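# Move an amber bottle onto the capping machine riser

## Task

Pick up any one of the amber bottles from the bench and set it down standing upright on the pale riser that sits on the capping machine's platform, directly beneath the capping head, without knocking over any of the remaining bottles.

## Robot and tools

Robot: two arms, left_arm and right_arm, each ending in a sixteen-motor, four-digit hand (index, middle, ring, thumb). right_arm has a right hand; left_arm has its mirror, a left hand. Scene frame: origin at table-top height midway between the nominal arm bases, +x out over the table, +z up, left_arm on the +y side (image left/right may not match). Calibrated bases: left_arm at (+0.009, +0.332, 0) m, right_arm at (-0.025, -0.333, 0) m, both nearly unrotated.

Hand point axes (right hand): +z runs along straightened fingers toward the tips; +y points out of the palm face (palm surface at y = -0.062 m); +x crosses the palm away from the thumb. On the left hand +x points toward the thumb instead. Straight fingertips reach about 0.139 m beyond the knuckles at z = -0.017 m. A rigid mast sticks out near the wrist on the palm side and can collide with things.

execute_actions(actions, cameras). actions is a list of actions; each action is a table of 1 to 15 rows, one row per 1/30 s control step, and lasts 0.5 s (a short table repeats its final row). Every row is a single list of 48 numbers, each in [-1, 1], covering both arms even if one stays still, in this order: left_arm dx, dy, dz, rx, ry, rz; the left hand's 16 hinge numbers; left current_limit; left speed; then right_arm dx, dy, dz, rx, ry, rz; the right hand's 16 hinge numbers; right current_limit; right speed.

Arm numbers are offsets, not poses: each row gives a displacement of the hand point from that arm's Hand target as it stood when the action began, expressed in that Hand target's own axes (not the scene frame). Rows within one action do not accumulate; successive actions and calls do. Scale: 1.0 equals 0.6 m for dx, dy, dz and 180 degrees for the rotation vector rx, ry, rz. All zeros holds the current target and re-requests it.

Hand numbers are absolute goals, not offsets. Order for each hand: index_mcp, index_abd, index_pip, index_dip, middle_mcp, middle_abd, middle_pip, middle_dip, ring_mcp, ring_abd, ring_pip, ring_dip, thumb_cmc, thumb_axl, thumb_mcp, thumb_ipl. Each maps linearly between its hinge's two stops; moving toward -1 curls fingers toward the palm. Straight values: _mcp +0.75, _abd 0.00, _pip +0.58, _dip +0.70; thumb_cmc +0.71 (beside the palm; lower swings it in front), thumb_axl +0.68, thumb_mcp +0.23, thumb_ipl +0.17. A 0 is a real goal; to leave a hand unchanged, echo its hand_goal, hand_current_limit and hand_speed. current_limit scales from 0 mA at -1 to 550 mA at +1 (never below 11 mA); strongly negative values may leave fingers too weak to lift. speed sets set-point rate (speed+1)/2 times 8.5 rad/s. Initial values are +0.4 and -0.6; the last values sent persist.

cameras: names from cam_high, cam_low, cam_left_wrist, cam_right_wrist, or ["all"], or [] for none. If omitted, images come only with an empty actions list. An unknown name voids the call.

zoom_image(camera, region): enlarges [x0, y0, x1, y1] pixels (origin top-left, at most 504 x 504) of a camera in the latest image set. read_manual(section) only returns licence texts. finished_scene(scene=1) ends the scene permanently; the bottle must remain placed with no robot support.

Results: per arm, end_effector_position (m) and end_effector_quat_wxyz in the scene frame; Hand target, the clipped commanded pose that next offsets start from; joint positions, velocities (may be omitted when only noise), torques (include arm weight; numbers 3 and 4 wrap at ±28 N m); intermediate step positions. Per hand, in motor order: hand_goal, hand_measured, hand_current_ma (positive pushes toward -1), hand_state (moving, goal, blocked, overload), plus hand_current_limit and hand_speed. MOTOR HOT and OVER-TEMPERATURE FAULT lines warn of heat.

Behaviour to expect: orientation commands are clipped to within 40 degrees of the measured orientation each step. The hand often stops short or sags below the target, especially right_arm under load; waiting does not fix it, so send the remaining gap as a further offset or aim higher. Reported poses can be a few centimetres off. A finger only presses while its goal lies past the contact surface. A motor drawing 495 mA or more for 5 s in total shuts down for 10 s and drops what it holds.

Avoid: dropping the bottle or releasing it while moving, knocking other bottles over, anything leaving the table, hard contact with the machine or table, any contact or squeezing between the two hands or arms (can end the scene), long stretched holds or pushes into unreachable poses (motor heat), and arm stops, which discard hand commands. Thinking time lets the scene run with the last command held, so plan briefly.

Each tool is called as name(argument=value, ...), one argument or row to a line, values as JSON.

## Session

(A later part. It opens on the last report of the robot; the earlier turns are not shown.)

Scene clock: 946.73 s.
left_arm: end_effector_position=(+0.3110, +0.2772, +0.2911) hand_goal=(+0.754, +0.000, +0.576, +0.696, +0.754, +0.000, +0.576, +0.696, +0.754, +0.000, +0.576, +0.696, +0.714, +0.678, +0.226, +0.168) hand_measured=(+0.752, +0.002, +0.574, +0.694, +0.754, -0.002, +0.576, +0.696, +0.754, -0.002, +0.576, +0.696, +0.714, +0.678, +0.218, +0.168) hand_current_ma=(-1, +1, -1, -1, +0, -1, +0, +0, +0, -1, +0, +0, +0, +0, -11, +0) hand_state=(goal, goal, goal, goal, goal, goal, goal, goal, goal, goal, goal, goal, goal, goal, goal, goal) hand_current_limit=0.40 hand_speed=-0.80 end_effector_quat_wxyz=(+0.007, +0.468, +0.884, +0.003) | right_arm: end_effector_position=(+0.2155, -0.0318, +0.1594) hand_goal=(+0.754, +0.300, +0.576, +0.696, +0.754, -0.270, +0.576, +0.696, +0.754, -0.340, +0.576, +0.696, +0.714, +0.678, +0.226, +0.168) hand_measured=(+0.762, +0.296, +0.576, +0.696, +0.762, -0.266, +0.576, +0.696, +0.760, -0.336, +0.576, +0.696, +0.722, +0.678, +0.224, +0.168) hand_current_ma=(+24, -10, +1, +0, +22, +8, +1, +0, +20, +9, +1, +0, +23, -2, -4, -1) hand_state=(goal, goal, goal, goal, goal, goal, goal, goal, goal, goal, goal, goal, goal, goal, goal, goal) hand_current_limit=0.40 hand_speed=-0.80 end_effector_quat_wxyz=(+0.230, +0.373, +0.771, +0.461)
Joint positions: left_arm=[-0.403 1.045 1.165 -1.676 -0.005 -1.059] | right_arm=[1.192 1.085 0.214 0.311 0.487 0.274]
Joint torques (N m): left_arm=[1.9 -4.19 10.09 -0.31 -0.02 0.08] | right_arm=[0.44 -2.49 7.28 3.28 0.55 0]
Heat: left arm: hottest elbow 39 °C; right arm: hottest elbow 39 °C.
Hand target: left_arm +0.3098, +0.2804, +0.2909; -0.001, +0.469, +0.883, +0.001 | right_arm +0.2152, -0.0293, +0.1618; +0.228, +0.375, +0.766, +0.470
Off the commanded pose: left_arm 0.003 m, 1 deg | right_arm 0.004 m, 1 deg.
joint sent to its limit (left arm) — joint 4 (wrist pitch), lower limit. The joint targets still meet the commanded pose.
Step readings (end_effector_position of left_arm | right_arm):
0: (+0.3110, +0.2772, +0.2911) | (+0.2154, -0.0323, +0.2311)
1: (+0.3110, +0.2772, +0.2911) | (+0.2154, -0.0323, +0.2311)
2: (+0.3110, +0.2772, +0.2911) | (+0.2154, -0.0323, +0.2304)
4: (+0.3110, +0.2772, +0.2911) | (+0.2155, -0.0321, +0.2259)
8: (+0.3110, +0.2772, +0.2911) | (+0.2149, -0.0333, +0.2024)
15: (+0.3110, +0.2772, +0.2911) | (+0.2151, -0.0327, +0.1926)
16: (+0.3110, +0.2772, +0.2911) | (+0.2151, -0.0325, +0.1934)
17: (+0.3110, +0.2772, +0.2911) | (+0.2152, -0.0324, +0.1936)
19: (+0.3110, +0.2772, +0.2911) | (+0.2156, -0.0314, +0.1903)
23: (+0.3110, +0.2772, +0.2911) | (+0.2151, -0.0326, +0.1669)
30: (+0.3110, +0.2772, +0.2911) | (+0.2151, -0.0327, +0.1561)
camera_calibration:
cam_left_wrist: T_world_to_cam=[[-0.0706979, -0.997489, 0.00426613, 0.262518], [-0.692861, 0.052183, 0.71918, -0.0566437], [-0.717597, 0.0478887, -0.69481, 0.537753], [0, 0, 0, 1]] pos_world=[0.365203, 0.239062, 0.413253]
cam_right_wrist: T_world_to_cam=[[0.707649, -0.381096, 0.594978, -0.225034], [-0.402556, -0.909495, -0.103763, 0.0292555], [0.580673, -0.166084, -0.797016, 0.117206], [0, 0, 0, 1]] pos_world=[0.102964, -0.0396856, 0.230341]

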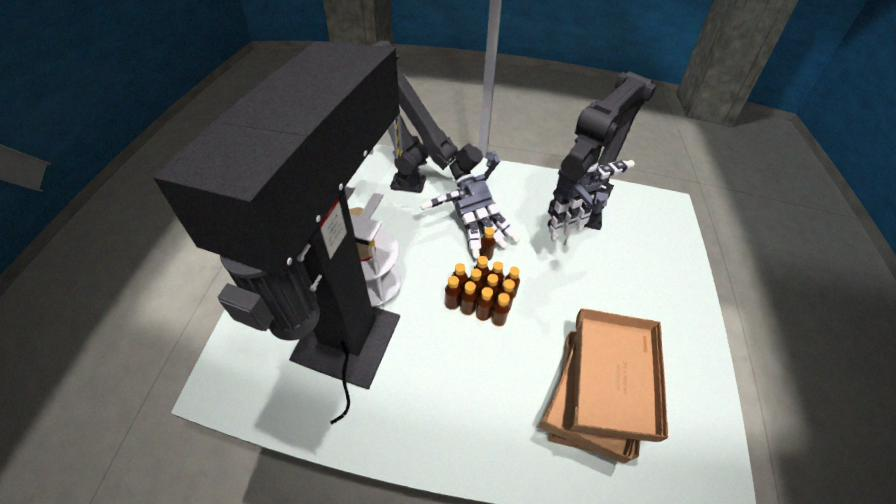

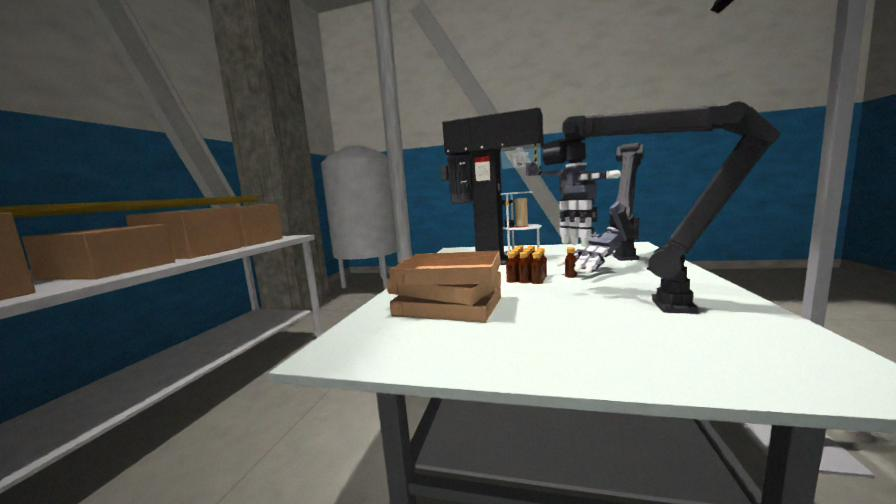

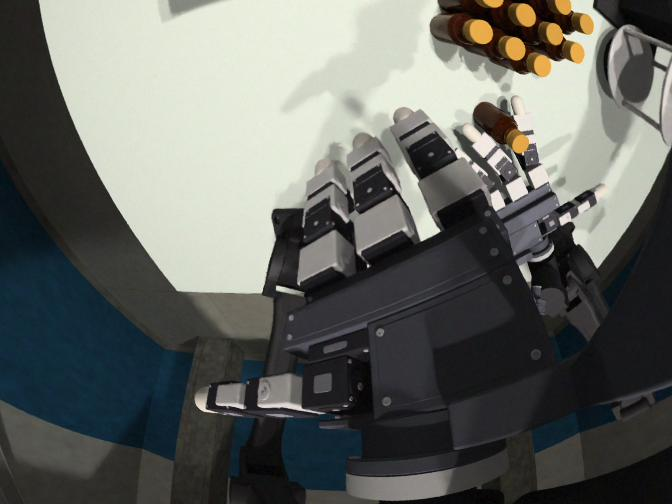

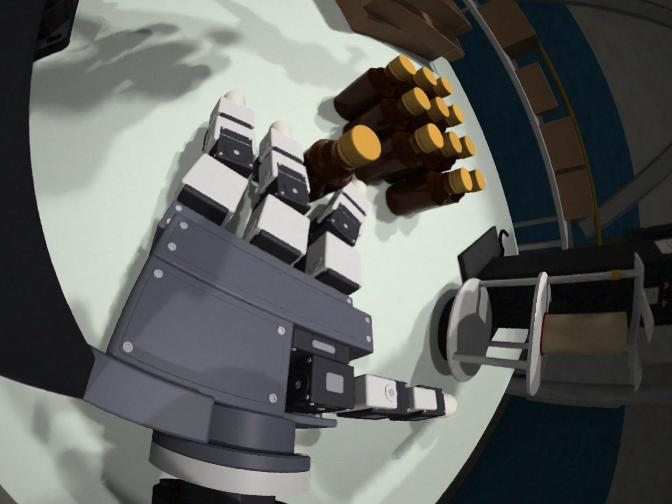

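execute_actions(
  actions=[
    [[0,0,0,0,0,0,0.754,0,0.576,0.696,0.754,0,0.576,0.696,0.754,0,0.576,0.696,0.714,0.678,0.226,0.168,0.4,-0.8,0.0002,-0.0098,-0.0193,0,0,0,0.754,0.3,0.576,0.696,0.754,-0.27,0.576,0.696,0.754,-0.34,0.576,0.696,0.714,0.678,0.226,0.168,0.4,-0.8]],
  ],
  cameras=["cam_right_wrist","cam_left_wrist"],
)

zoom_image(
  camera="cam_right_wrist",
  region=[200, 80, 430, 260],
)

zoom_image(
  camera="cam_left_wrist",
  region=[430, 60, 640, 320],
)

Scene clock: 993.17 s.
left_arm: end_effector_position=(+0.3110, +0.2772, +0.2911) hand_goal=(+0.754, +0.000, +0.576, +0.696, +0.754, +0.000, +0.576, +0.696, +0.754, +0.000, +0.576, +0.696, +0.714, +0.678, +0.226, +0.168) hand_measured=(+0.752, +0.002, +0.574, +0.694, +0.754, -0.002, +0.576, +0.696, +0.754, -0.002, +0.576, +0.696, +0.714, +0.678, +0.218, +0.168) hand_current_ma=(-1, +1, -1, -1, +0, -1, +0, +0, +0, -1, +0, +0, +0, +0, -11, +0) hand_state=(goal, goal, goal, goal, goal, goal, goal, goal, goal, goal, goal, goal, goal, goal, goal, goal) hand_current_limit=0.40 hand_speed=-0.80 end_effector_quat_wxyz=(+0.007, +0.468, +0.884, +0.003) | right_arm: end_effector_position=(+0.2064, -0.0364, +0.1581) hand_goal=(+0.754, +0.300, +0.576, +0.696, +0.754, -0.270, +0.576, +0.696, +0.754, -0.340, +0.576, +0.696, +0.714, +0.678, +0.226, +0.168) hand_measured=(+0.762, +0.296, +0.576, +0.696, +0.762, -0.266, +0.576, +0.696, +0.760, -0.336, +0.576, +0.696, +0.722, +0.678, +0.224, +0.168) hand_current_ma=(+24, -10, +1, +0, +22, +8, +1, +0, +20, +9, +1, +0, +23, -2, -4, -1) hand_state=(goal, goal, goal, goal, goal, goal, goal, goal, goal, goal, goal, goal, goal, goal, goal, goal) hand_current_limit=0.40 hand_speed=-0.80 end_effector_quat_wxyz=(+0.232, +0.371, +0.770, +0.464)
Joint positions: left_arm=[-0.403 1.045 1.165 -1.676 -0.005 -1.059] | right_arm=[1.224 1.066 0.193 0.311 0.517 0.287]
Joint torques (N m): left_arm=[1.38 -4.78 9.96 -0.23 -0.03 0.06] | right_arm=[0.5 -4.37 7.04 1.98 0.55 0.07]
Heat: left arm: hottest elbow 39 °C; right arm: hottest elbow 36 °C.
Hand target: left_arm +0.3098, +0.2804, +0.2909; -0.001, +0.469, +0.883, +0.001 | right_arm +0.2049, -0.0372, +0.1618; +0.228, +0.375, +0.766, +0.470
Off the commanded pose: left_arm 0.003 m, 1 deg | right_arm 0.004 m, 1 deg.
joint sent to its limit (left arm) — joint 4 (wrist pitch), lower limit. The joint targets still meet the commanded pose.
Step readings (end_effector_position of left_arm | right_arm):
0: (+0.3110, +0.2772, +0.2911) | (+0.2155, -0.0318, +0.1594)
1: (+0.3110, +0.2772, +0.2911) | (+0.2155, -0.0319, +0.1595)
2: (+0.3110, +0.2772, +0.2911) | (+0.2154, -0.0324, +0.1594)
4: (+0.3110, +0.2772, +0.2911) | (+0.2136, -0.0335, +0.1585)
8: (+0.3110, +0.2772, +0.2911) | (+0.2079, -0.0354, +0.1558)
15: (+0.3110, +0.2772, +0.2911) | (+0.2064, -0.0363, +0.1579)
camera_calibration:
cam_left_wrist: T_world_to_cam=[[-0.0706979, -0.997489, 0.00426613, 0.262518], [-0.692861, 0.052183, 0.71918, -0.0566437], [-0.717597, 0.0478887, -0.69481, 0.537753], [0, 0, 0, 1]] pos_world=[0.365203, 0.239062, 0.413253]
cam_right_wrist: T_world_to_cam=[[0.703868, -0.380922, 0.599557, -0.219488], [-0.400059, -0.910041, -0.108524, 0.0214391], [0.586961, -0.163472, -0.79294, 0.11885], [0, 0, 0, 1]] pos_world=[0.0933076, -0.0446689, 0.228163]
Images, in order (width x height): cam_left_wrist 672x504, cam_right_wrist 672x504.

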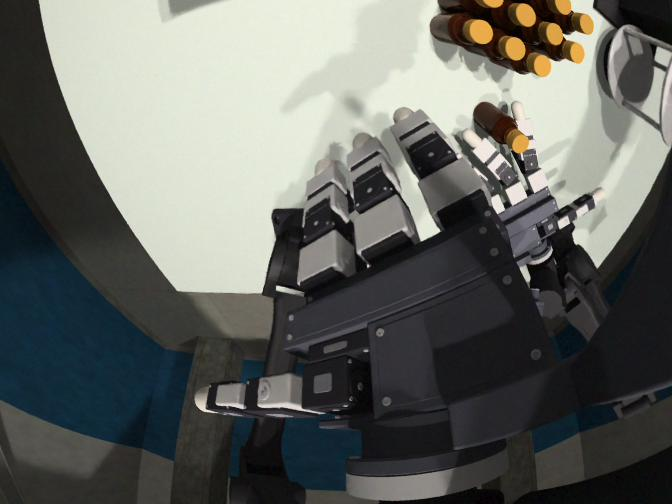

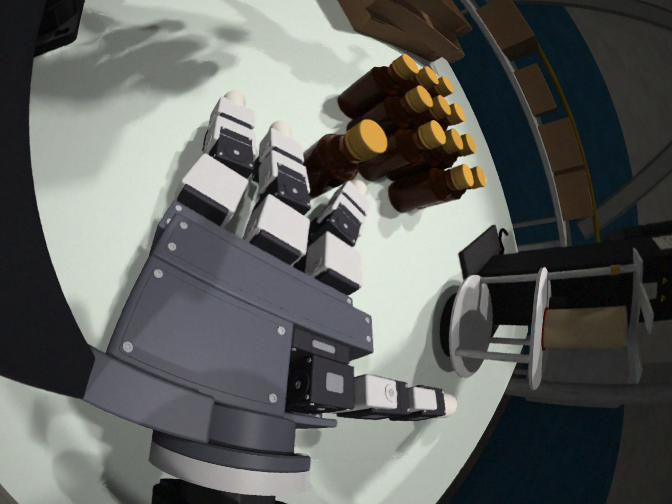

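Scaled by 2.191 from the camera's 672x504 image, which has a finer 960x720 frame.

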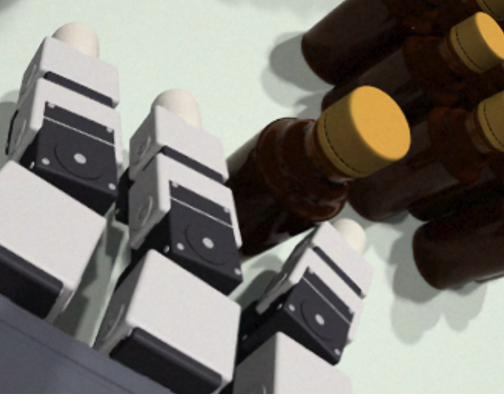

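Scaled by 1.938 from the camera's 672x504 image, which has a finer 960x720 frame.

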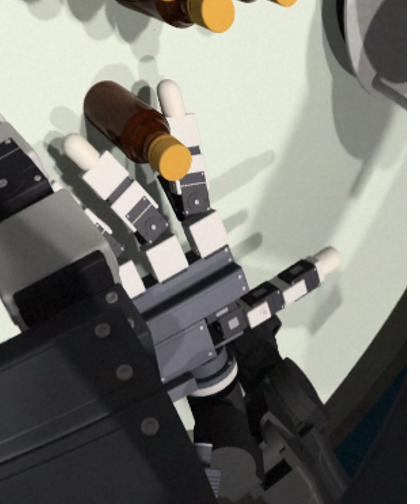

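execute_actions(
  actions=[
    [[0,0,0,0,0,0,0.754,0,0.576,0.696,0.754,0,0.576,0.696,0.754,0,0.576,0.696,0.714,0.678,0.226,0.168,0.4,-0.8,0,0,0,0,0,0,0.754,0.06,0.576,0.696,0.754,-0.06,0.576,0.696,0.754,-0.34,0.576,0.696,0.714,0.678,0.226,0.168,0.4,-0.9]],
  ],
  cameras=["cam_right_wrist","cam_left_wrist"],
)

zoom_image(
  camera="cam_right_wrist",
  region=[200, 80, 430, 260],
)

zoom_image(
  camera="cam_left_wrist",
  region=[430, 60, 640, 320],
)

Scene clock: 998.40 s.
left_arm: end_effector_position=(+0.3110, +0.2772, +0.2911) hand_goal=(+0.754, +0.000, +0.576, +0.696, +0.754, +0.000, +0.576, +0.696, +0.754, +0.000, +0.576, +0.696, +0.714, +0.678, +0.226, +0.168) hand_measured=(+0.752, +0.002, +0.574, +0.694, +0.754, -0.002, +0.576, +0.696, +0.754, -0.002, +0.576, +0.696, +0.714, +0.678, +0.218, +0.168) hand_current_ma=(-1, +1, -1, -1, +0, -1, +0, +0, +0, -1, +0, +0, +0, +0, -11, +0) hand_state=(goal, goal, goal, goal, goal, goal, goal, goal, goal, goal, goal, goal, goal, goal, goal, goal) hand_current_limit=0.40 hand_speed=-0.80 end_effector_quat_wxyz=(+0.007, +0.468, +0.884, +0.003) | right_arm: end_effector_position=(+0.2067, -0.0369, +0.1582) hand_goal=(+0.754, +0.060, +0.576, +0.696, +0.754, -0.060, +0.576, +0.696, +0.754, -0.340, +0.576, +0.696, +0.714, +0.678, +0.226, +0.168) hand_measured=(+0.764, +0.234, +0.578, +0.696, +0.762, -0.188, +0.576, +0.696, +0.760, -0.336, +0.576, +0.696, +0.722, +0.678, +0.224, +0.168) hand_current_ma=(+27, +385, +2, +0, +22, -385, +2, +0, +20, +8, +1, +0, +23, -2, -4, -1) hand_state=(goal, blocked, goal, goal, goal, blocked, goal, goal, goal, goal, goal, goal, goal, goal, goal, goal) hand_current_limit=0.40 hand_speed=-0.90 end_effector_quat_wxyz=(+0.233, +0.372, +0.770, +0.464)
Joint positions: left_arm=[-0.403 1.045 1.165 -1.676 -0.005 -1.059] | right_arm=[1.224 1.066 0.193 0.311 0.52 0.288]
Joint torques (N m): left_arm=[1.49 -5.01 9.92 -0.29 -0.07 0.06] | right_arm=[0.44 -4.42 7.02 1.99 0.46 0.05]
Heat: left arm: hottest elbow 39 °C; right arm: hottest elbow 36 °C.
Hand target: left_arm +0.3098, +0.2804, +0.2909; -0.001, +0.469, +0.883, +0.001 | right_arm +0.2049, -0.0372, +0.1618; +0.228, +0.375, +0.766, +0.470
Off the commanded pose: left_arm 0.003 m, 1 deg | right_arm 0.004 m, 1 deg.
joint sent to its limit (left arm) — joint 4 (wrist pitch), lower limit. The joint targets still meet the commanded pose.
Step readings (end_effector_position of left_arm | right_arm):
0: (+0.3110, +0.2772, +0.2911) | (+0.2064, -0.0364, +0.1581)
1: (+0.3110, +0.2772, +0.2911) | (+0.2064, -0.0364, +0.1581)
2: (+0.3110, +0.2772, +0.2911) | (+0.2064, -0.0364, +0.1581)
4: (+0.3110, +0.2772, +0.2911) | (+0.2065, -0.0365, +0.1581)
8: (+0.3110, +0.2772, +0.2911) | (+0.2067, -0.0369, +0.1582)
15: (+0.3110, +0.2772, +0.2911) | (+0.2067, -0.0369, +0.1582)
camera_calibration:
cam_left_wrist: T_world_to_cam=[[-0.0706979, -0.997489, 0.00426613, 0.262518], [-0.692861, 0.052183, 0.71918, -0.0566437], [-0.717597, 0.0478887, -0.69481, 0.537753], [0, 0, 0, 1]] pos_world=[0.365203, 0.239062, 0.413253]
cam_right_wrist: T_world_to_cam=[[0.702086, -0.383348, 0.600099, -0.219848], [-0.402826, -0.908736, -0.109221, 0.0218471], [0.587202, -0.165053, -0.792434, 0.118432], [0, 0, 0, 1]] pos_world=[0.0936095, -0.0448774, 0.228166]
Images, in order (width x height): cam_left_wrist 672x504, cam_right_wrist 672x504.

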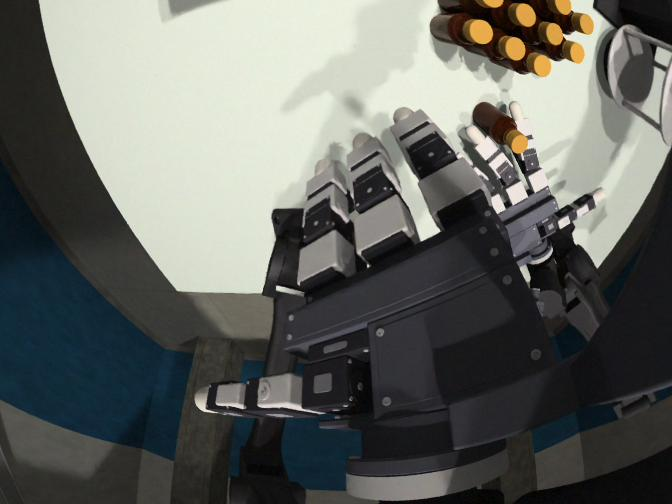

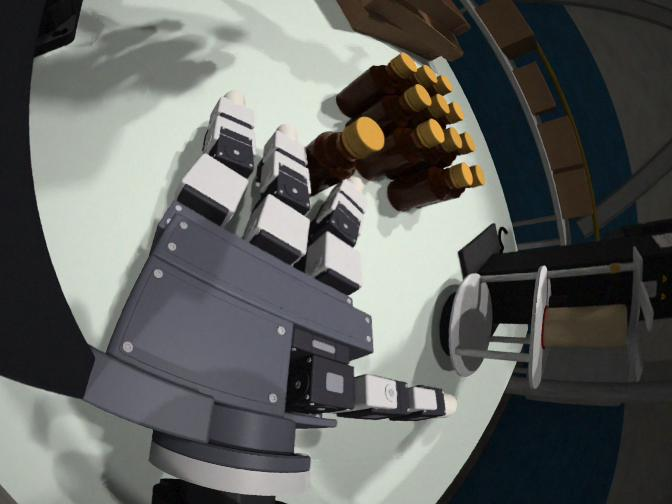

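Scaled by 2.191 from the camera's 672x504 image, which has a finer 960x720 frame.

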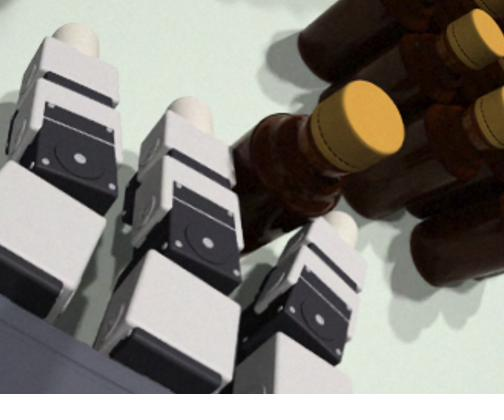

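Scaled by 1.938 from the camera's 672x504 image, which has a finer 960x720 frame.

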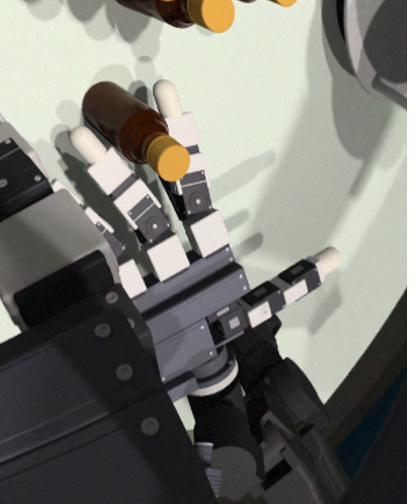

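execute_actions(
  actions=[
    [[0,0,0,0,0,0,0.754,0,0.576,0.696,0.754,0,0.576,0.696,0.754,0,0.576,0.696,0.714,0.678,0.226,0.168,0.4,-0.8,0,0,0,0,0,0,0.754,0.3,0.576,0.696,0.754,-0.27,0.576,0.696,0.754,-0.34,0.576,0.696,0.714,0.678,0.226,0.168,0.4,-0.85]],
    [[0,0,0,0,0,0,0.754,0,0.576,0.696,0.754,0,0.576,0.696,0.754,0,0.576,0.696,0.714,0.678,0.226,0.168,0.4,-0.8,0.0002,-0.0091,-0.0178,0,0,0,0.754,0.3,0.576,0.696,0.754,-0.27,0.576,0.696,0.754,-0.34,0.576,0.696,0.714,0.678,0.226,0.168,0.4,-0.85]],
    [[0,0,0,0,0,0,0.754,0,0.576,0.696,0.754,0,0.576,0.696,0.754,0,0.576,0.696,0.714,0.678,0.226,0.168,0.4,-0.8,0,0,0,0,0,0,0.754,0.06,0.576,0.696,0.754,-0.04,0.576,0.696,0.754,-0.34,0.576,0.696,0.714,0.678,0.226,0.168,0.4,-0.9]],
  ],
  cameras=["cam_right_wrist","cam_left_wrist","cam_low"],
)

zoom_image(
  camera="cam_right_wrist",
  region=[200, 80, 430, 260],
)

zoom_image(
  camera="cam_left_wrist",
  region=[430, 60, 640, 320],
)

zoom_image(
  camera="cam_low",
  region=[550, 236, 610, 284],
)

Scene clock: 1010.33 s.
left_arm: end_effector_position=(+0.3110, +0.2772, +0.2911) hand_goal=(+0.754, +0.000, +0.576, +0.696, +0.754, +0.000, +0.576, +0.696, +0.754, +0.000, +0.576, +0.696, +0.714, +0.678, +0.226, +0.168) hand_measured=(+0.752, +0.002, +0.574, +0.694, +0.754, -0.002, +0.576, +0.696, +0.754, -0.002, +0.576, +0.696, +0.714, +0.678, +0.218, +0.168) hand_current_ma=(-1, +1, -1, -1, +0, -1, +0, +0, +0, -1, +0, +0, +0, +0, -11, +0) hand_state=(goal, goal, goal, goal, goal, goal, goal, goal, goal, goal, goal, goal, goal, goal, goal, goal) hand_current_limit=0.40 hand_speed=-0.80 end_effector_quat_wxyz=(+0.007, +0.468, +0.884, +0.003) | right_arm: end_effector_position=(+0.1972, -0.0435, +0.1608) hand_goal=(+0.754, +0.060, +0.576, +0.696, +0.754, -0.040, +0.576, +0.696, +0.754, -0.340, +0.576, +0.696, +0.714, +0.678, +0.226, +0.168) hand_measured=(+0.764, +0.120, +0.578, +0.696, +0.762, -0.088, +0.576, +0.696, +0.760, -0.336, +0.576, +0.696, +0.722, +0.678, +0.224, +0.168) hand_current_ma=(+28, +198, +2, +0, +24, -148, +2, +0, +20, +8, +1, +0, +23, -2, -4, -1) hand_state=(goal, blocked, goal, goal, goal, blocked, goal, goal, goal, goal, goal, goal, goal, goal, goal, goal) hand_current_limit=0.40 hand_speed=-0.90 end_effector_quat_wxyz=(+0.232, +0.373, +0.767, +0.468)
Joint positions: left_arm=[-0.403 1.045 1.165 -1.676 -0.005 -1.059] | right_arm=[1.26 1.016 0.174 0.281 0.55 0.309]
Joint torques (N m): left_arm=[1.67 -4.48 9.96 -0.29 -0.03 0.09] | right_arm=[0.5 -3.84 7.1 1.52 0.45 0.04]
Heat: left arm: hottest elbow 39 °C; right arm: hottest elbow 35 °C.
Hand target: left_arm +0.3098, +0.2804, +0.2909; -0.001, +0.469, +0.883, +0.001 | right_arm +0.1953, -0.0445, +0.1617; +0.228, +0.375, +0.766, +0.470
Off the commanded pose: left_arm 0.003 m, 1 deg | right_arm 0.002 m, 1 deg.
joint sent to its limit (left arm) — joint 4 (wrist pitch), lower limit. The joint targets still meet the commanded pose.
Step readings (end_effector_position of left_arm | right_arm):
0: (+0.3110, +0.2772, +0.2911) | (+0.2067, -0.0369, +0.1582)
1: (+0.3110, +0.2772, +0.2911) | (+0.2067, -0.0369, +0.1582)
2: (+0.3110, +0.2772, +0.2911) | (+0.2067, -0.0369, +0.1582)
4: (+0.3110, +0.2772, +0.2911) | (+0.2067, -0.0369, +0.1582)
8: (+0.3110, +0.2772, +0.2911) | (+0.2067, -0.0369, +0.1582)
15: (+0.3110, +0.2772, +0.2911) | (+0.2067, -0.0369, +0.1582)
16: (+0.3110, +0.2772, +0.2911) | (+0.2066, -0.0368, +0.1582)
17: (+0.3110, +0.2772, +0.2911) | (+0.2063, -0.0374, +0.1584)
19: (+0.3110, +0.2772, +0.2911) | (+0.2040, -0.0391, +0.1598)
23: (+0.3110, +0.2772, +0.2911) | (+0.1985, -0.0418, +0.1612)
30: (+0.3110, +0.2772, +0.2911) | (+0.1970, -0.0427, +0.1613)
31: (+0.3110, +0.2772, +0.2911) | (+0.1970, -0.0428, +0.1611)
32: (+0.3110, +0.2772, +0.2911) | (+0.1969, -0.0428, +0.1610)
34: (+0.3110, +0.2772, +0.2911) | (+0.1970, -0.0429, +0.1608)
38: (+0.3110, +0.2772, +0.2911) | (+0.1970, -0.0430, +0.1609)
45: (+0.3110, +0.2772, +0.2911) | (+0.1972, -0.0435, +0.1608)
camera_calibration:
cam_left_wrist: T_world_to_cam=[[-0.0706979, -0.997489, 0.00426613, 0.262518], [-0.692861, 0.052183, 0.71918, -0.0566437], [-0.717597, 0.0478887, -0.69481, 0.537753], [0, 0, 0, 1]] pos_world=[0.365203, 0.239062, 0.413253]
cam_right_wrist: T_world_to_cam=[[0.699769, -0.389613, 0.59877, -0.216846], [-0.402588, -0.907482, -0.119994, 0.0140801], [0.590124, -0.15709, -0.791881, 0.124687], [0, 0, 0, 1]] pos_world=[0.0838299, -0.0521216, 0.230268]
Images, in order (width x height): cam_low 896x504, cam_left_wrist 672x504, cam_right_wrist 672x504.

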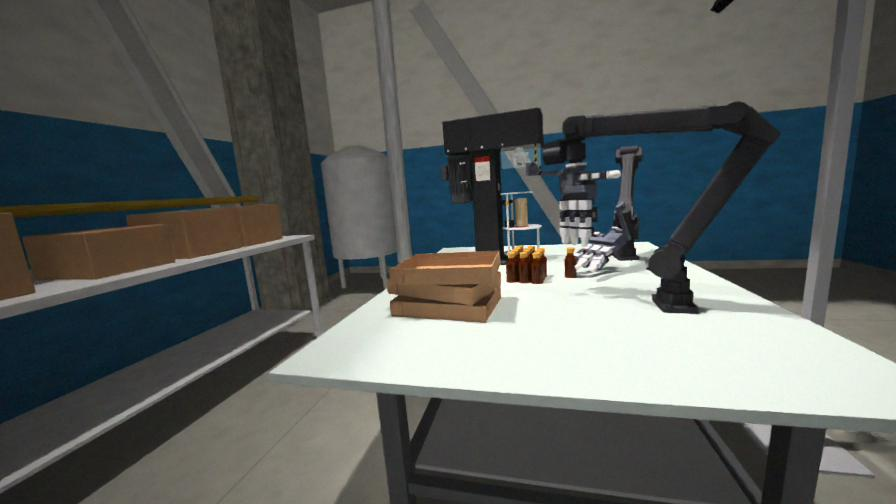

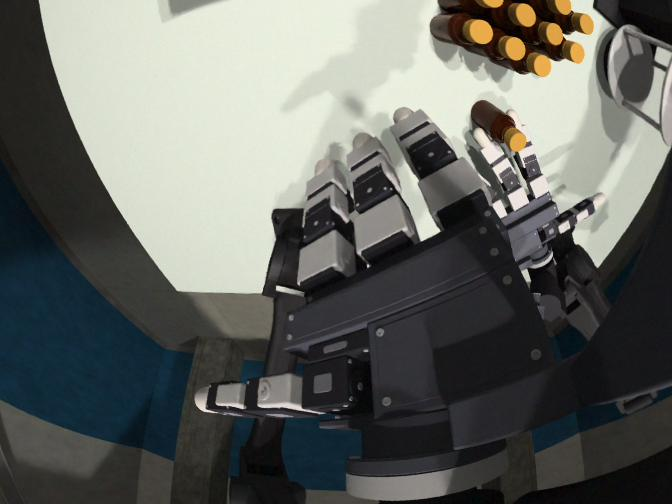

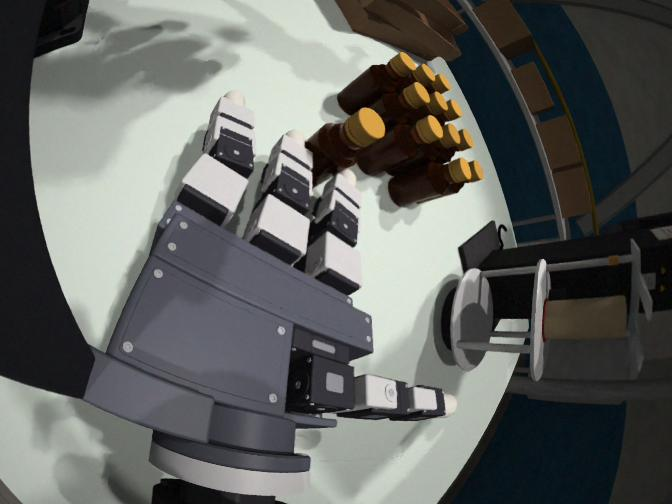

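Scaled by 2.191 from the camera's 672x504 image, which has a finer 960x720 frame.

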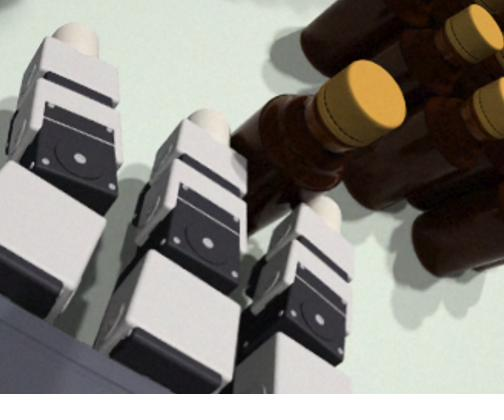

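Scaled by 1.938 from the camera's 672x504 image, which has a finer 960x720 frame.

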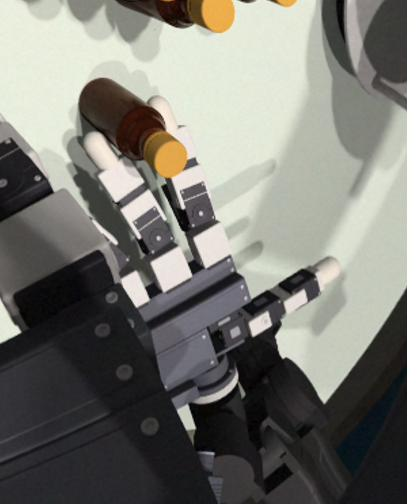

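Scaled by 8.400 from the camera's 896x504 image, which has a finer 1280x720 frame.

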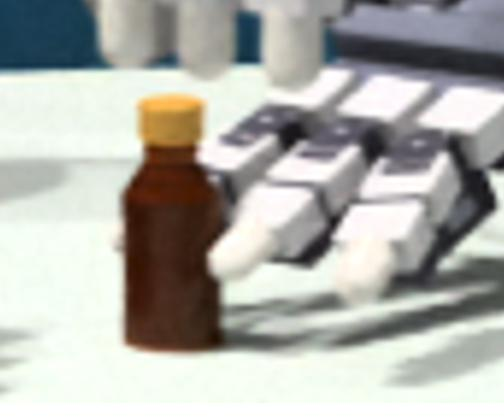

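execute_actions(
  actions=[
    [[0,0,0,0,0,0,0.754,0,0.576,0.696,0.754,0,0.576,0.696,0.754,0,0.576,0.696,0.714,0.678,0.226,0.168,0.4,-0.8,0,0,0,0,0,0,0.754,-0.07,0.576,0.696,0.754,0.11,0.576,0.696,0.754,-0.34,0.576,0.696,0.714,0.678,0.226,0.168,0.75,-0.9]],
  ],
)

Scene clock: 1023.00 s.
left_arm: end_effector_position=(+0.3110, +0.2772, +0.2911) hand_goal=(+0.754, +0.000, +0.576, +0.696, +0.754, +0.000, +0.576, +0.696, +0.754, +0.000, +0.576, +0.696, +0.714, +0.678, +0.226, +0.168) hand_measured=(+0.752, +0.002, +0.574, +0.694, +0.754, -0.002, +0.576, +0.696, +0.754, -0.002, +0.576, +0.696, +0.714, +0.678, +0.218, +0.168) hand_current_ma=(-1, +1, -1, -1, +0, -1, +0, +0, +0, -1, +0, +0, +0, +0, -11, +0) hand_state=(goal, goal, goal, goal, goal, goal, goal, goal, goal, goal, goal, goal, goal, goal, goal, goal) hand_current_limit=0.40 hand_speed=-0.80 end_effector_quat_wxyz=(+0.007, +0.468, +0.884, +0.003) | right_arm: end_effector_position=(+0.1972, -0.0435, +0.1608) hand_goal=(+0.754, -0.070, +0.576, +0.696, +0.754, +0.110, +0.576, +0.696, +0.754, -0.340, +0.576, +0.696, +0.714, +0.678, +0.226, +0.168) hand_measured=(+0.764, +0.116, +0.578, +0.696, +0.762, -0.082, +0.576, +0.696, +0.760, -0.336, +0.576, +0.696, +0.722, +0.678, +0.224, +0.168) hand_current_ma=(+28, +481, +2, +0, +24, -481, +2, +0, +20, +8, +1, +0, +23, -2, -4, -1) hand_state=(goal, blocked, goal, goal, goal, blocked, goal, goal, goal, goal, goal, goal, goal, goal, goal, goal) hand_current_limit=0.75 hand_speed=-0.90 end_effector_quat_wxyz=(+0.232, +0.373, +0.767, +0.468)
Joint positions: left_arm=[-0.403 1.045 1.165 -1.676 -0.005 -1.059] | right_arm=[1.26 1.016 0.174 0.281 0.55 0.309]
Joint torques (N m): left_arm=[1.9 -4.07 10.04 -0.27 -0.04 0.07] | right_arm=[0.62 -3.9 7.15 1.51 0.46 0.05]
Heat: left arm: hottest elbow 39 °C; right arm: hottest elbow 35 °C.
Hand target: left_arm +0.3098, +0.2804, +0.2909; -0.001, +0.469, +0.883, +0.001 | right_arm +0.1953, -0.0445, +0.1617; +0.228, +0.375, +0.766, +0.470
Off the commanded pose: left_arm 0.003 m, 1 deg | right_arm 0.002 m, 1 deg.
joint sent to its limit (left arm) — joint 4 (wrist pitch), lower limit. The joint targets still meet the commanded pose.
Step readings (end_effector_position of left_arm | right_arm):
0: (+0.3110, +0.2772, +0.2911) | (+0.1972, -0.0435, +0.1608)
1: (+0.3110, +0.2772, +0.2911) | (+0.1972, -0.0435, +0.1608)
2: (+0.3110, +0.2772, +0.2911) | (+0.1972, -0.0435, +0.1608)
4: (+0.3110, +0.2772, +0.2911) | (+0.1972, -0.0435, +0.1608)
8: (+0.3110, +0.2772, +0.2911) | (+0.1972, -0.0435, +0.1608)
15: (+0.3110, +0.2772, +0.2911) | (+0.1972, -0.0435, +0.1608)

execute_actions(
  actions=[
    [[0,0,0,0,0,0,0.754,0,0.576,0.696,0.754,0,0.576,0.696,0.754,0,0.576,0.696,0.714,0.678,0.226,0.168,0.4,-0.8,0.0001,0.03,-0.0152,0,0,0,0.754,-0.07,0.576,0.696,0.754,0.11,0.576,0.696,0.754,-0.34,0.576,0.696,0.714,0.678,0.226,0.168,0.75,-0.9]],
    [[0,0,0,0,0,0,0.754,0,0.576,0.696,0.754,0,0.576,0.696,0.754,0,0.576,0.696,0.714,0.678,0.226,0.168,0.4,-0.8,0.0002,0.0594,-0.0303,0,0,0,0.754,-0.07,0.576,0.696,0.754,0.11,0.576,0.696,0.754,-0.34,0.576,0.696,0.714,0.678,0.226,0.168,0.75,-0.9]],
    [[0,0,0,0,0,0,0.754,0,0.576,0.696,0.754,0,0.576,0.696,0.754,0,0.576,0.696,0.714,0.678,0.226,0.168,0.4,-0.8,0.0002,0.0594,-0.0303,0,0,0,0.754,-0.07,0.576,0.696,0.754,0.11,0.576,0.696,0.754,-0.34,0.576,0.696,0.714,0.678,0.226,0.168,0.75,-0.9]],
  ],
  cameras=["cam_low","cam_high"],
)

Scene clock: 1074.43 s.
left_arm: end_effector_position=(+0.3110, +0.2772, +0.2911) hand_goal=(+0.754, +0.000, +0.576, +0.696, +0.754, +0.000, +0.576, +0.696, +0.754, +0.000, +0.576, +0.696, +0.714, +0.678, +0.226, +0.168) hand_measured=(+0.752, +0.002, +0.574, +0.694, +0.754, -0.002, +0.576, +0.696, +0.754, -0.002, +0.576, +0.696, +0.714, +0.678, +0.218, +0.168) hand_current_ma=(-1, +1, -1, -1, +0, -1, +0, +0, +0, -1, +0, +0, +0, +0, -11, +0) hand_state=(goal, goal, goal, goal, goal, goal, goal, goal, goal, goal, goal, goal, goal, goal, goal, goal) hand_current_limit=0.40 hand_speed=-0.80 end_effector_quat_wxyz=(+0.007, +0.468, +0.884, +0.003) | right_arm: end_effector_position=(+0.1936, -0.0542, +0.2405) hand_goal=(+0.754, -0.070, +0.576, +0.696, +0.754, +0.110, +0.576, +0.696, +0.754, -0.340, +0.576, +0.696, +0.714, +0.678, +0.226, +0.168) hand_measured=(+0.772, -0.066, +0.582, +0.700, +0.770, +0.106, +0.582, +0.700, +0.762, -0.336, +0.576, +0.696, +0.722, +0.678, +0.224, +0.168) hand_current_ma=(+63, +8, +14, +9, +55, -7, +16, +9, +20, +8, +1, +0, +23, -2, -4, -1) hand_state=(goal, goal, goal, goal, goal, goal, goal, goal, goal, goal, goal, goal, goal, goal, goal, goal) hand_current_limit=0.75 hand_speed=-0.90 end_effector_quat_wxyz=(+0.233, +0.371, +0.773, +0.458)
Joint positions: left_arm=[-0.403 1.045 1.165 -1.676 -0.005 -1.059] | right_arm=[1.261 0.66 0.317 -0.243 0.549 0.311]
Joint torques (N m): left_arm=[1.67 -4.42 10.02 -0.39 -0.05 0.1] | right_arm=[0.5 -0.38 13.91 1.5 0.53 0.03]
Heat: left arm: hottest elbow 40 °C; right arm: hottest elbow 34 °C.
Hand target: left_arm +0.3098, +0.2804, +0.2909; -0.001, +0.469, +0.883, +0.001 | right_arm +0.1954, -0.0445, +0.2619; +0.228, +0.375, +0.766, +0.470
Off the commanded pose: left_arm 0.003 m, 1 deg | right_arm 0.024 m, 2 deg.
joint sent to its limit (left arm) — joint 4 (wrist pitch), lower limit. The joint targets still meet the commanded pose.
Step readings (end_effector_position of left_arm | right_arm):
0: (+0.3110, +0.2772, +0.2911) | (+0.1972, -0.0435, +0.1608)
1: (+0.3110, +0.2772, +0.2911) | (+0.1972, -0.0436, +0.1607)
2: (+0.3110, +0.2772, +0.2911) | (+0.1971, -0.0441, +0.1605)
4: (+0.3110, +0.2772, +0.2911) | (+0.1964, -0.0463, +0.1621)
8: (+0.3110, +0.2772, +0.2911) | (+0.1952, -0.0504, +0.1661)
15: (+0.3110, +0.2772, +0.2911) | (+0.1945, -0.0524, +0.1654)
16: (+0.3110, +0.2772, +0.2911) | (+0.1944, -0.0526, +0.1652)
17: (+0.3110, +0.2772, +0.2911) | (+0.1942, -0.0530, +0.1651)
19: (+0.3110, +0.2772, +0.2911) | (+0.1933, -0.0562, +0.1675)
23: (+0.3110, +0.2772, +0.2911) | (+0.1913, -0.0629, +0.1752)
30: (+0.3110, +0.2772, +0.2911) | (+0.1913, -0.0625, +0.1798)
31: (+0.3110, +0.2772, +0.2911) | (+0.1913, -0.0620, +0.1806)
32: (+0.3110, +0.2772, +0.2911) | (+0.1915, -0.0614, +0.1827)
34: (+0.3110, +0.2772, +0.2911) | (+0.1918, -0.0603, +0.1940)
38: (+0.3110, +0.2772, +0.2911) | (+0.1927, -0.0573, +0.2285)
45: (+0.3110, +0.2772, +0.2911) | (+0.1937, -0.0540, +0.2417)
Images, in order (width x height): cam_high 896x504, cam_low 896x504.

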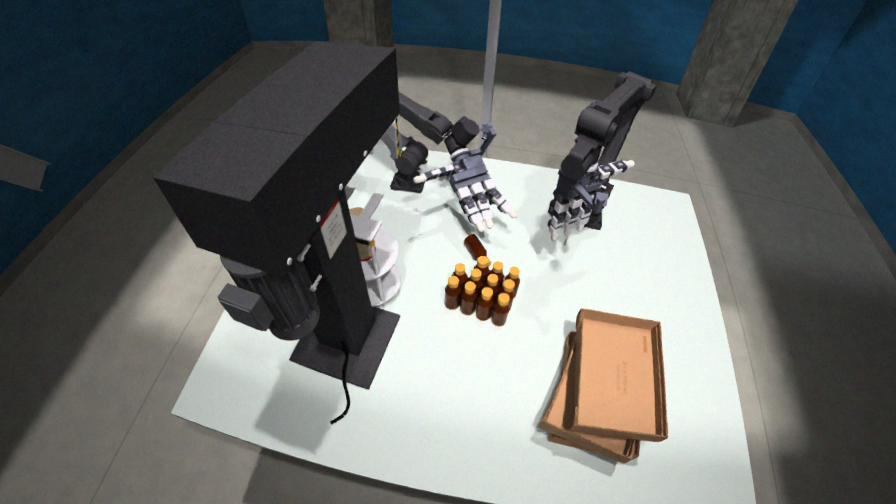

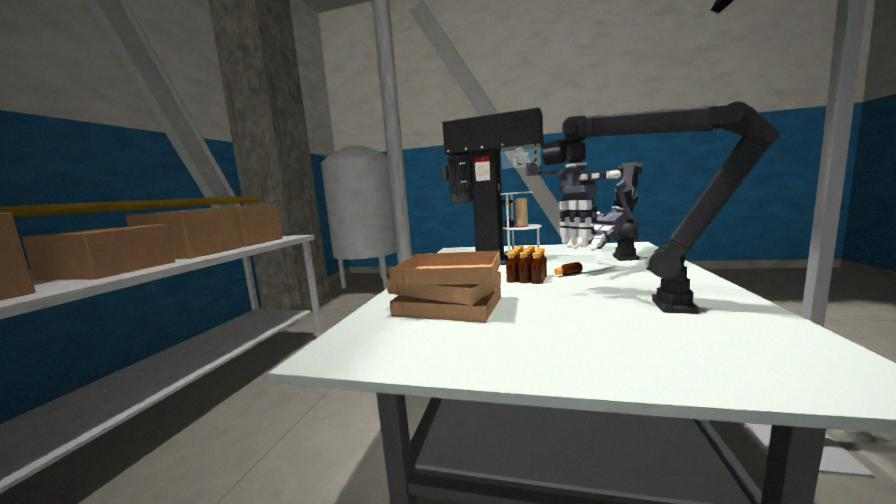

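execute_actions(
  actions=[],
  cameras=["all"],
)

zoom_image(
  camera="cam_high",
  region=[410, 170, 570, 340],
)

zoom_image(
  camera="cam_low",
  region=[480, 130, 680, 300],
)

Scene clock: 1081.90 s.
left_arm: end_effector_position=(+0.3110, +0.2772, +0.2911) hand_goal=(+0.754, +0.000, +0.576, +0.696, +0.754, +0.000, +0.576, +0.696, +0.754, +0.000, +0.576, +0.696, +0.714, +0.678, +0.226, +0.168) hand_measured=(+0.752, +0.002, +0.574, +0.694, +0.754, -0.002, +0.576, +0.696, +0.754, -0.002, +0.576, +0.696, +0.714, +0.678, +0.218, +0.168) hand_current_ma=(-1, +1, -1, -1, +0, -1, +0, +0, +0, -1, +0, +0, +0, +0, -11, +0) hand_state=(goal, goal, goal, goal, goal, goal, goal, goal, goal, goal, goal, goal, goal, goal, goal, goal) hand_current_limit=0.40 hand_speed=-0.80 end_effector_quat_wxyz=(+0.007, +0.468, +0.884, +0.003) | right_arm: end_effector_position=(+0.1936, -0.0542, +0.2405) hand_goal=(+0.754, -0.070, +0.576, +0.696, +0.754, +0.110, +0.576, +0.696, +0.754, -0.340, +0.576, +0.696, +0.714, +0.678, +0.226, +0.168) hand_measured=(+0.772, -0.066, +0.582, +0.700, +0.770, +0.106, +0.582, +0.700, +0.762, -0.336, +0.576, +0.696, +0.722, +0.678, +0.224, +0.168) hand_current_ma=(+63, +8, +14, +9, +55, -7, +16, +9, +20, +8, +1, +0, +23, -2, -4, -1) hand_state=(goal, goal, goal, goal, goal, goal, goal, goal, goal, goal, goal, goal, goal, goal, goal, goal) hand_current_limit=0.75 hand_speed=-0.90 end_effector_quat_wxyz=(+0.233, +0.371, +0.773, +0.458)
Joint positions: left_arm=[-0.403 1.045 1.165 -1.676 -0.005 -1.059] | right_arm=[1.261 0.66 0.317 -0.243 0.549 0.311]
Joint velocities: left_arm=[0.015 0.015 0.017 -0.002 -0.183 -0.037] | right_arm=[within noise]
Joint torques (N m): left_arm=[1.61 -4.19 9.96 -0.42 -0.05 0.1] | right_arm=[0.5 -0.26 13.9 1.44 0.53 0.03]
Heat: left arm: hottest elbow 40 °C; right arm: hottest elbow 36 °C.
Hand target: left_arm +0.3098, +0.2804, +0.2909; -0.001, +0.469, +0.883, +0.001 | right_arm +0.1954, -0.0445, +0.2619; +0.228, +0.375, +0.766, +0.470
Off the commanded pose: left_arm 0.003 m, 1 deg | right_arm 0.024 m, 2 deg.
camera_calibration:
cam_left_wrist: T_world_to_cam=[[-0.0706979, -0.997489, 0.00426613, 0.262518], [-0.692861, 0.052183, 0.71918, -0.0566437], [-0.717597, 0.0478887, -0.69481, 0.537753], [0, 0, 0, 1]] pos_world=[0.365203, 0.239062, 0.413253]
cam_right_wrist: T_world_to_cam=[[0.705279, -0.375339, 0.601416, -0.267187], [-0.402226, -0.91044, -0.0965081, 0.00661737], [0.583776, -0.17384, -0.793086, 0.188801], [0, 0, 0, 1]] pos_world=[0.0808855, -0.0614397, 0.311064]

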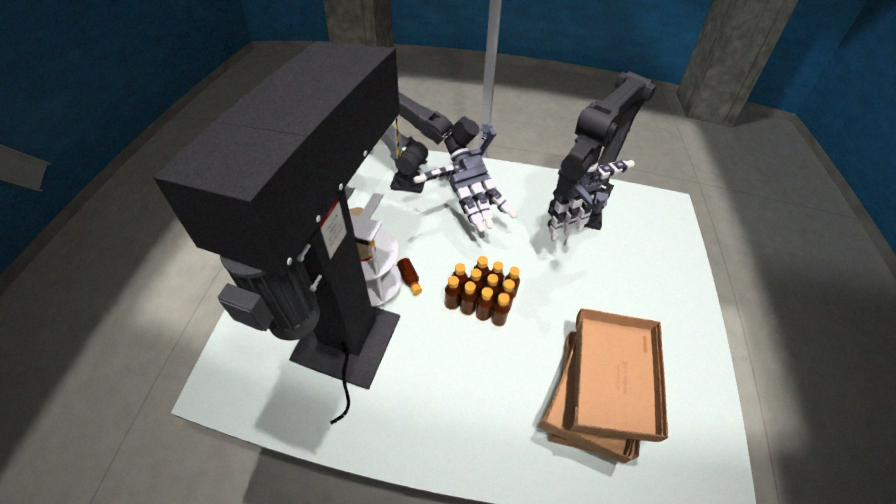

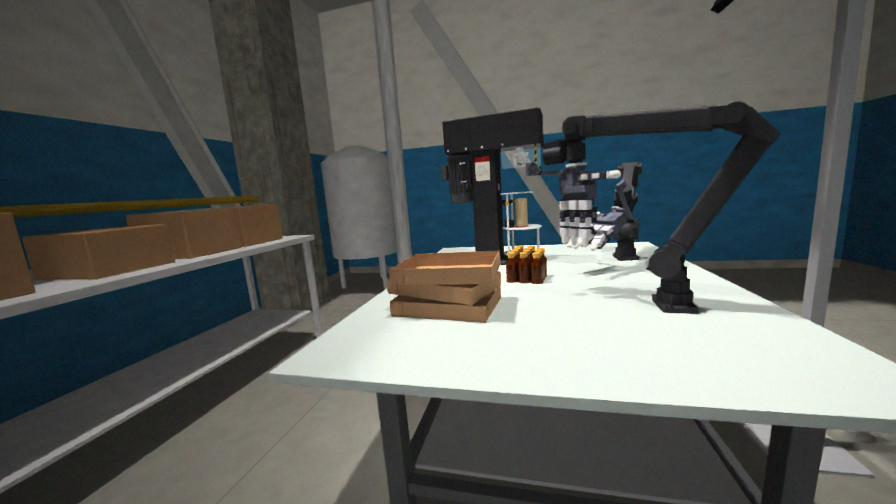

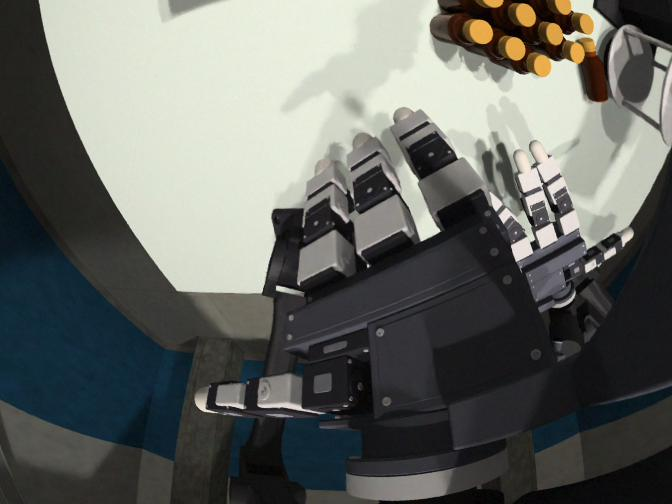

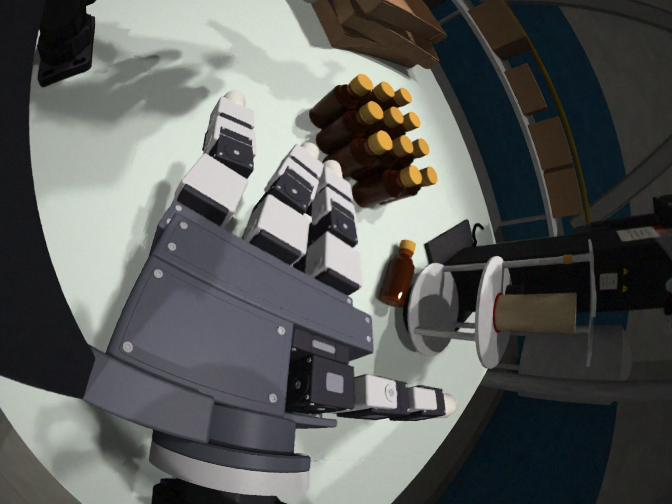

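Scaled by 2.965 from the camera's 896x504 image, which has a finer 1280x720 frame.

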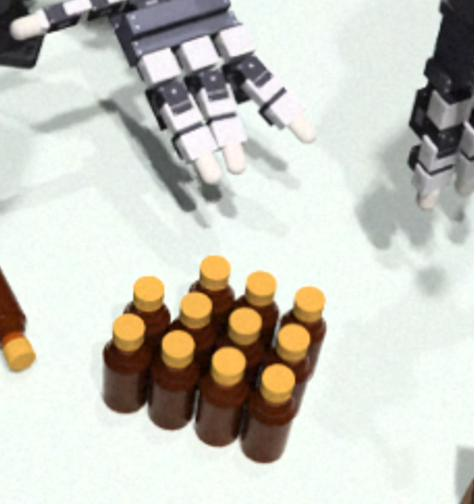

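Scaled by 2.520 from the camera's 896x504 image, which has a finer 1280x720 frame.

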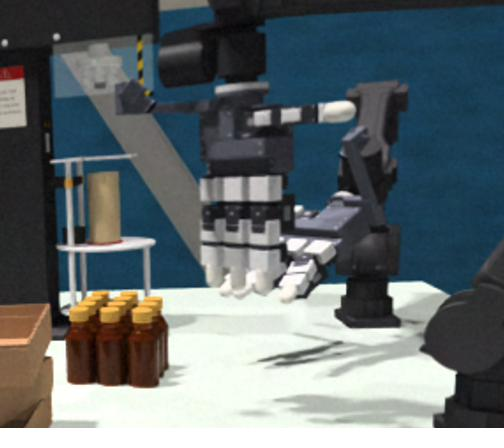

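zoom_image(
  camera="cam_right_wrist",
  region=[350, 200, 600, 390],
)

zoom_image(
  camera="cam_high",
  region=[330, 190, 460, 320],
)

zoom_image(
  camera="cam_left_wrist",
  region=[520, 0, 672, 150],
)

Scaled by 2.016 from the camera's 672x504 image, which has a finer 960x720 frame.

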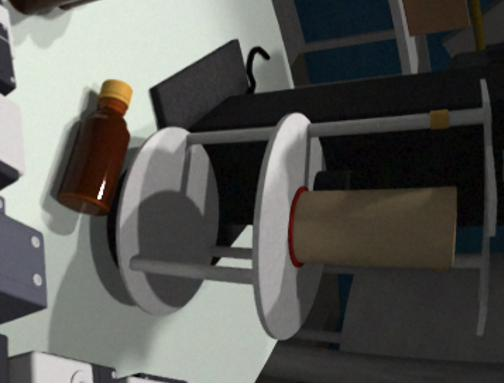

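Scaled by 3.877 from the camera's 896x504 image, which has a finer 1280x720 frame.

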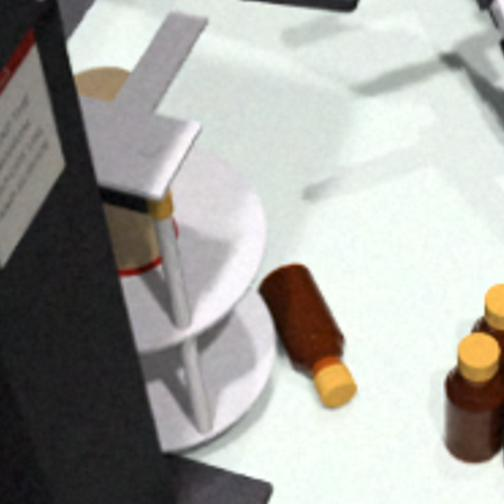

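Scaled by 3.316 from the camera's 672x504 image, which has a finer 960x720 frame.

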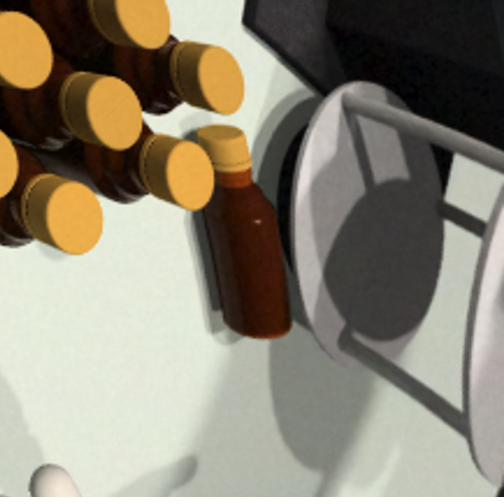

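zoom_image(
  camera="cam_high",
  region=[530, 150, 640, 250],
)

zoom_image(
  camera="cam_high",
  region=[395, 250, 435, 300],
)

Scaled by 4.582 from the camera's 896x504 image, which has a finer 1280x720 frame.

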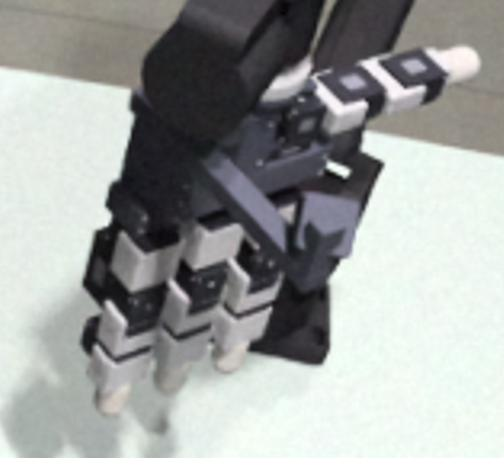

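Scaled by 10.080 from the camera's 896x504 image, which has a finer 1280x720 frame.

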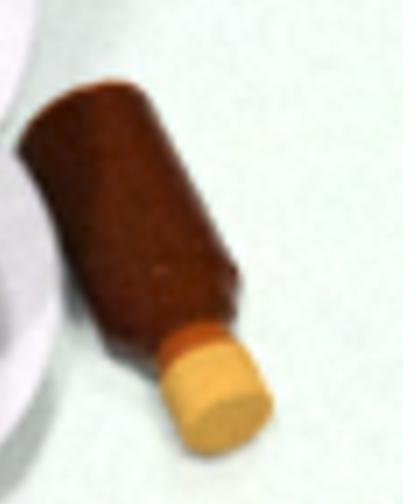

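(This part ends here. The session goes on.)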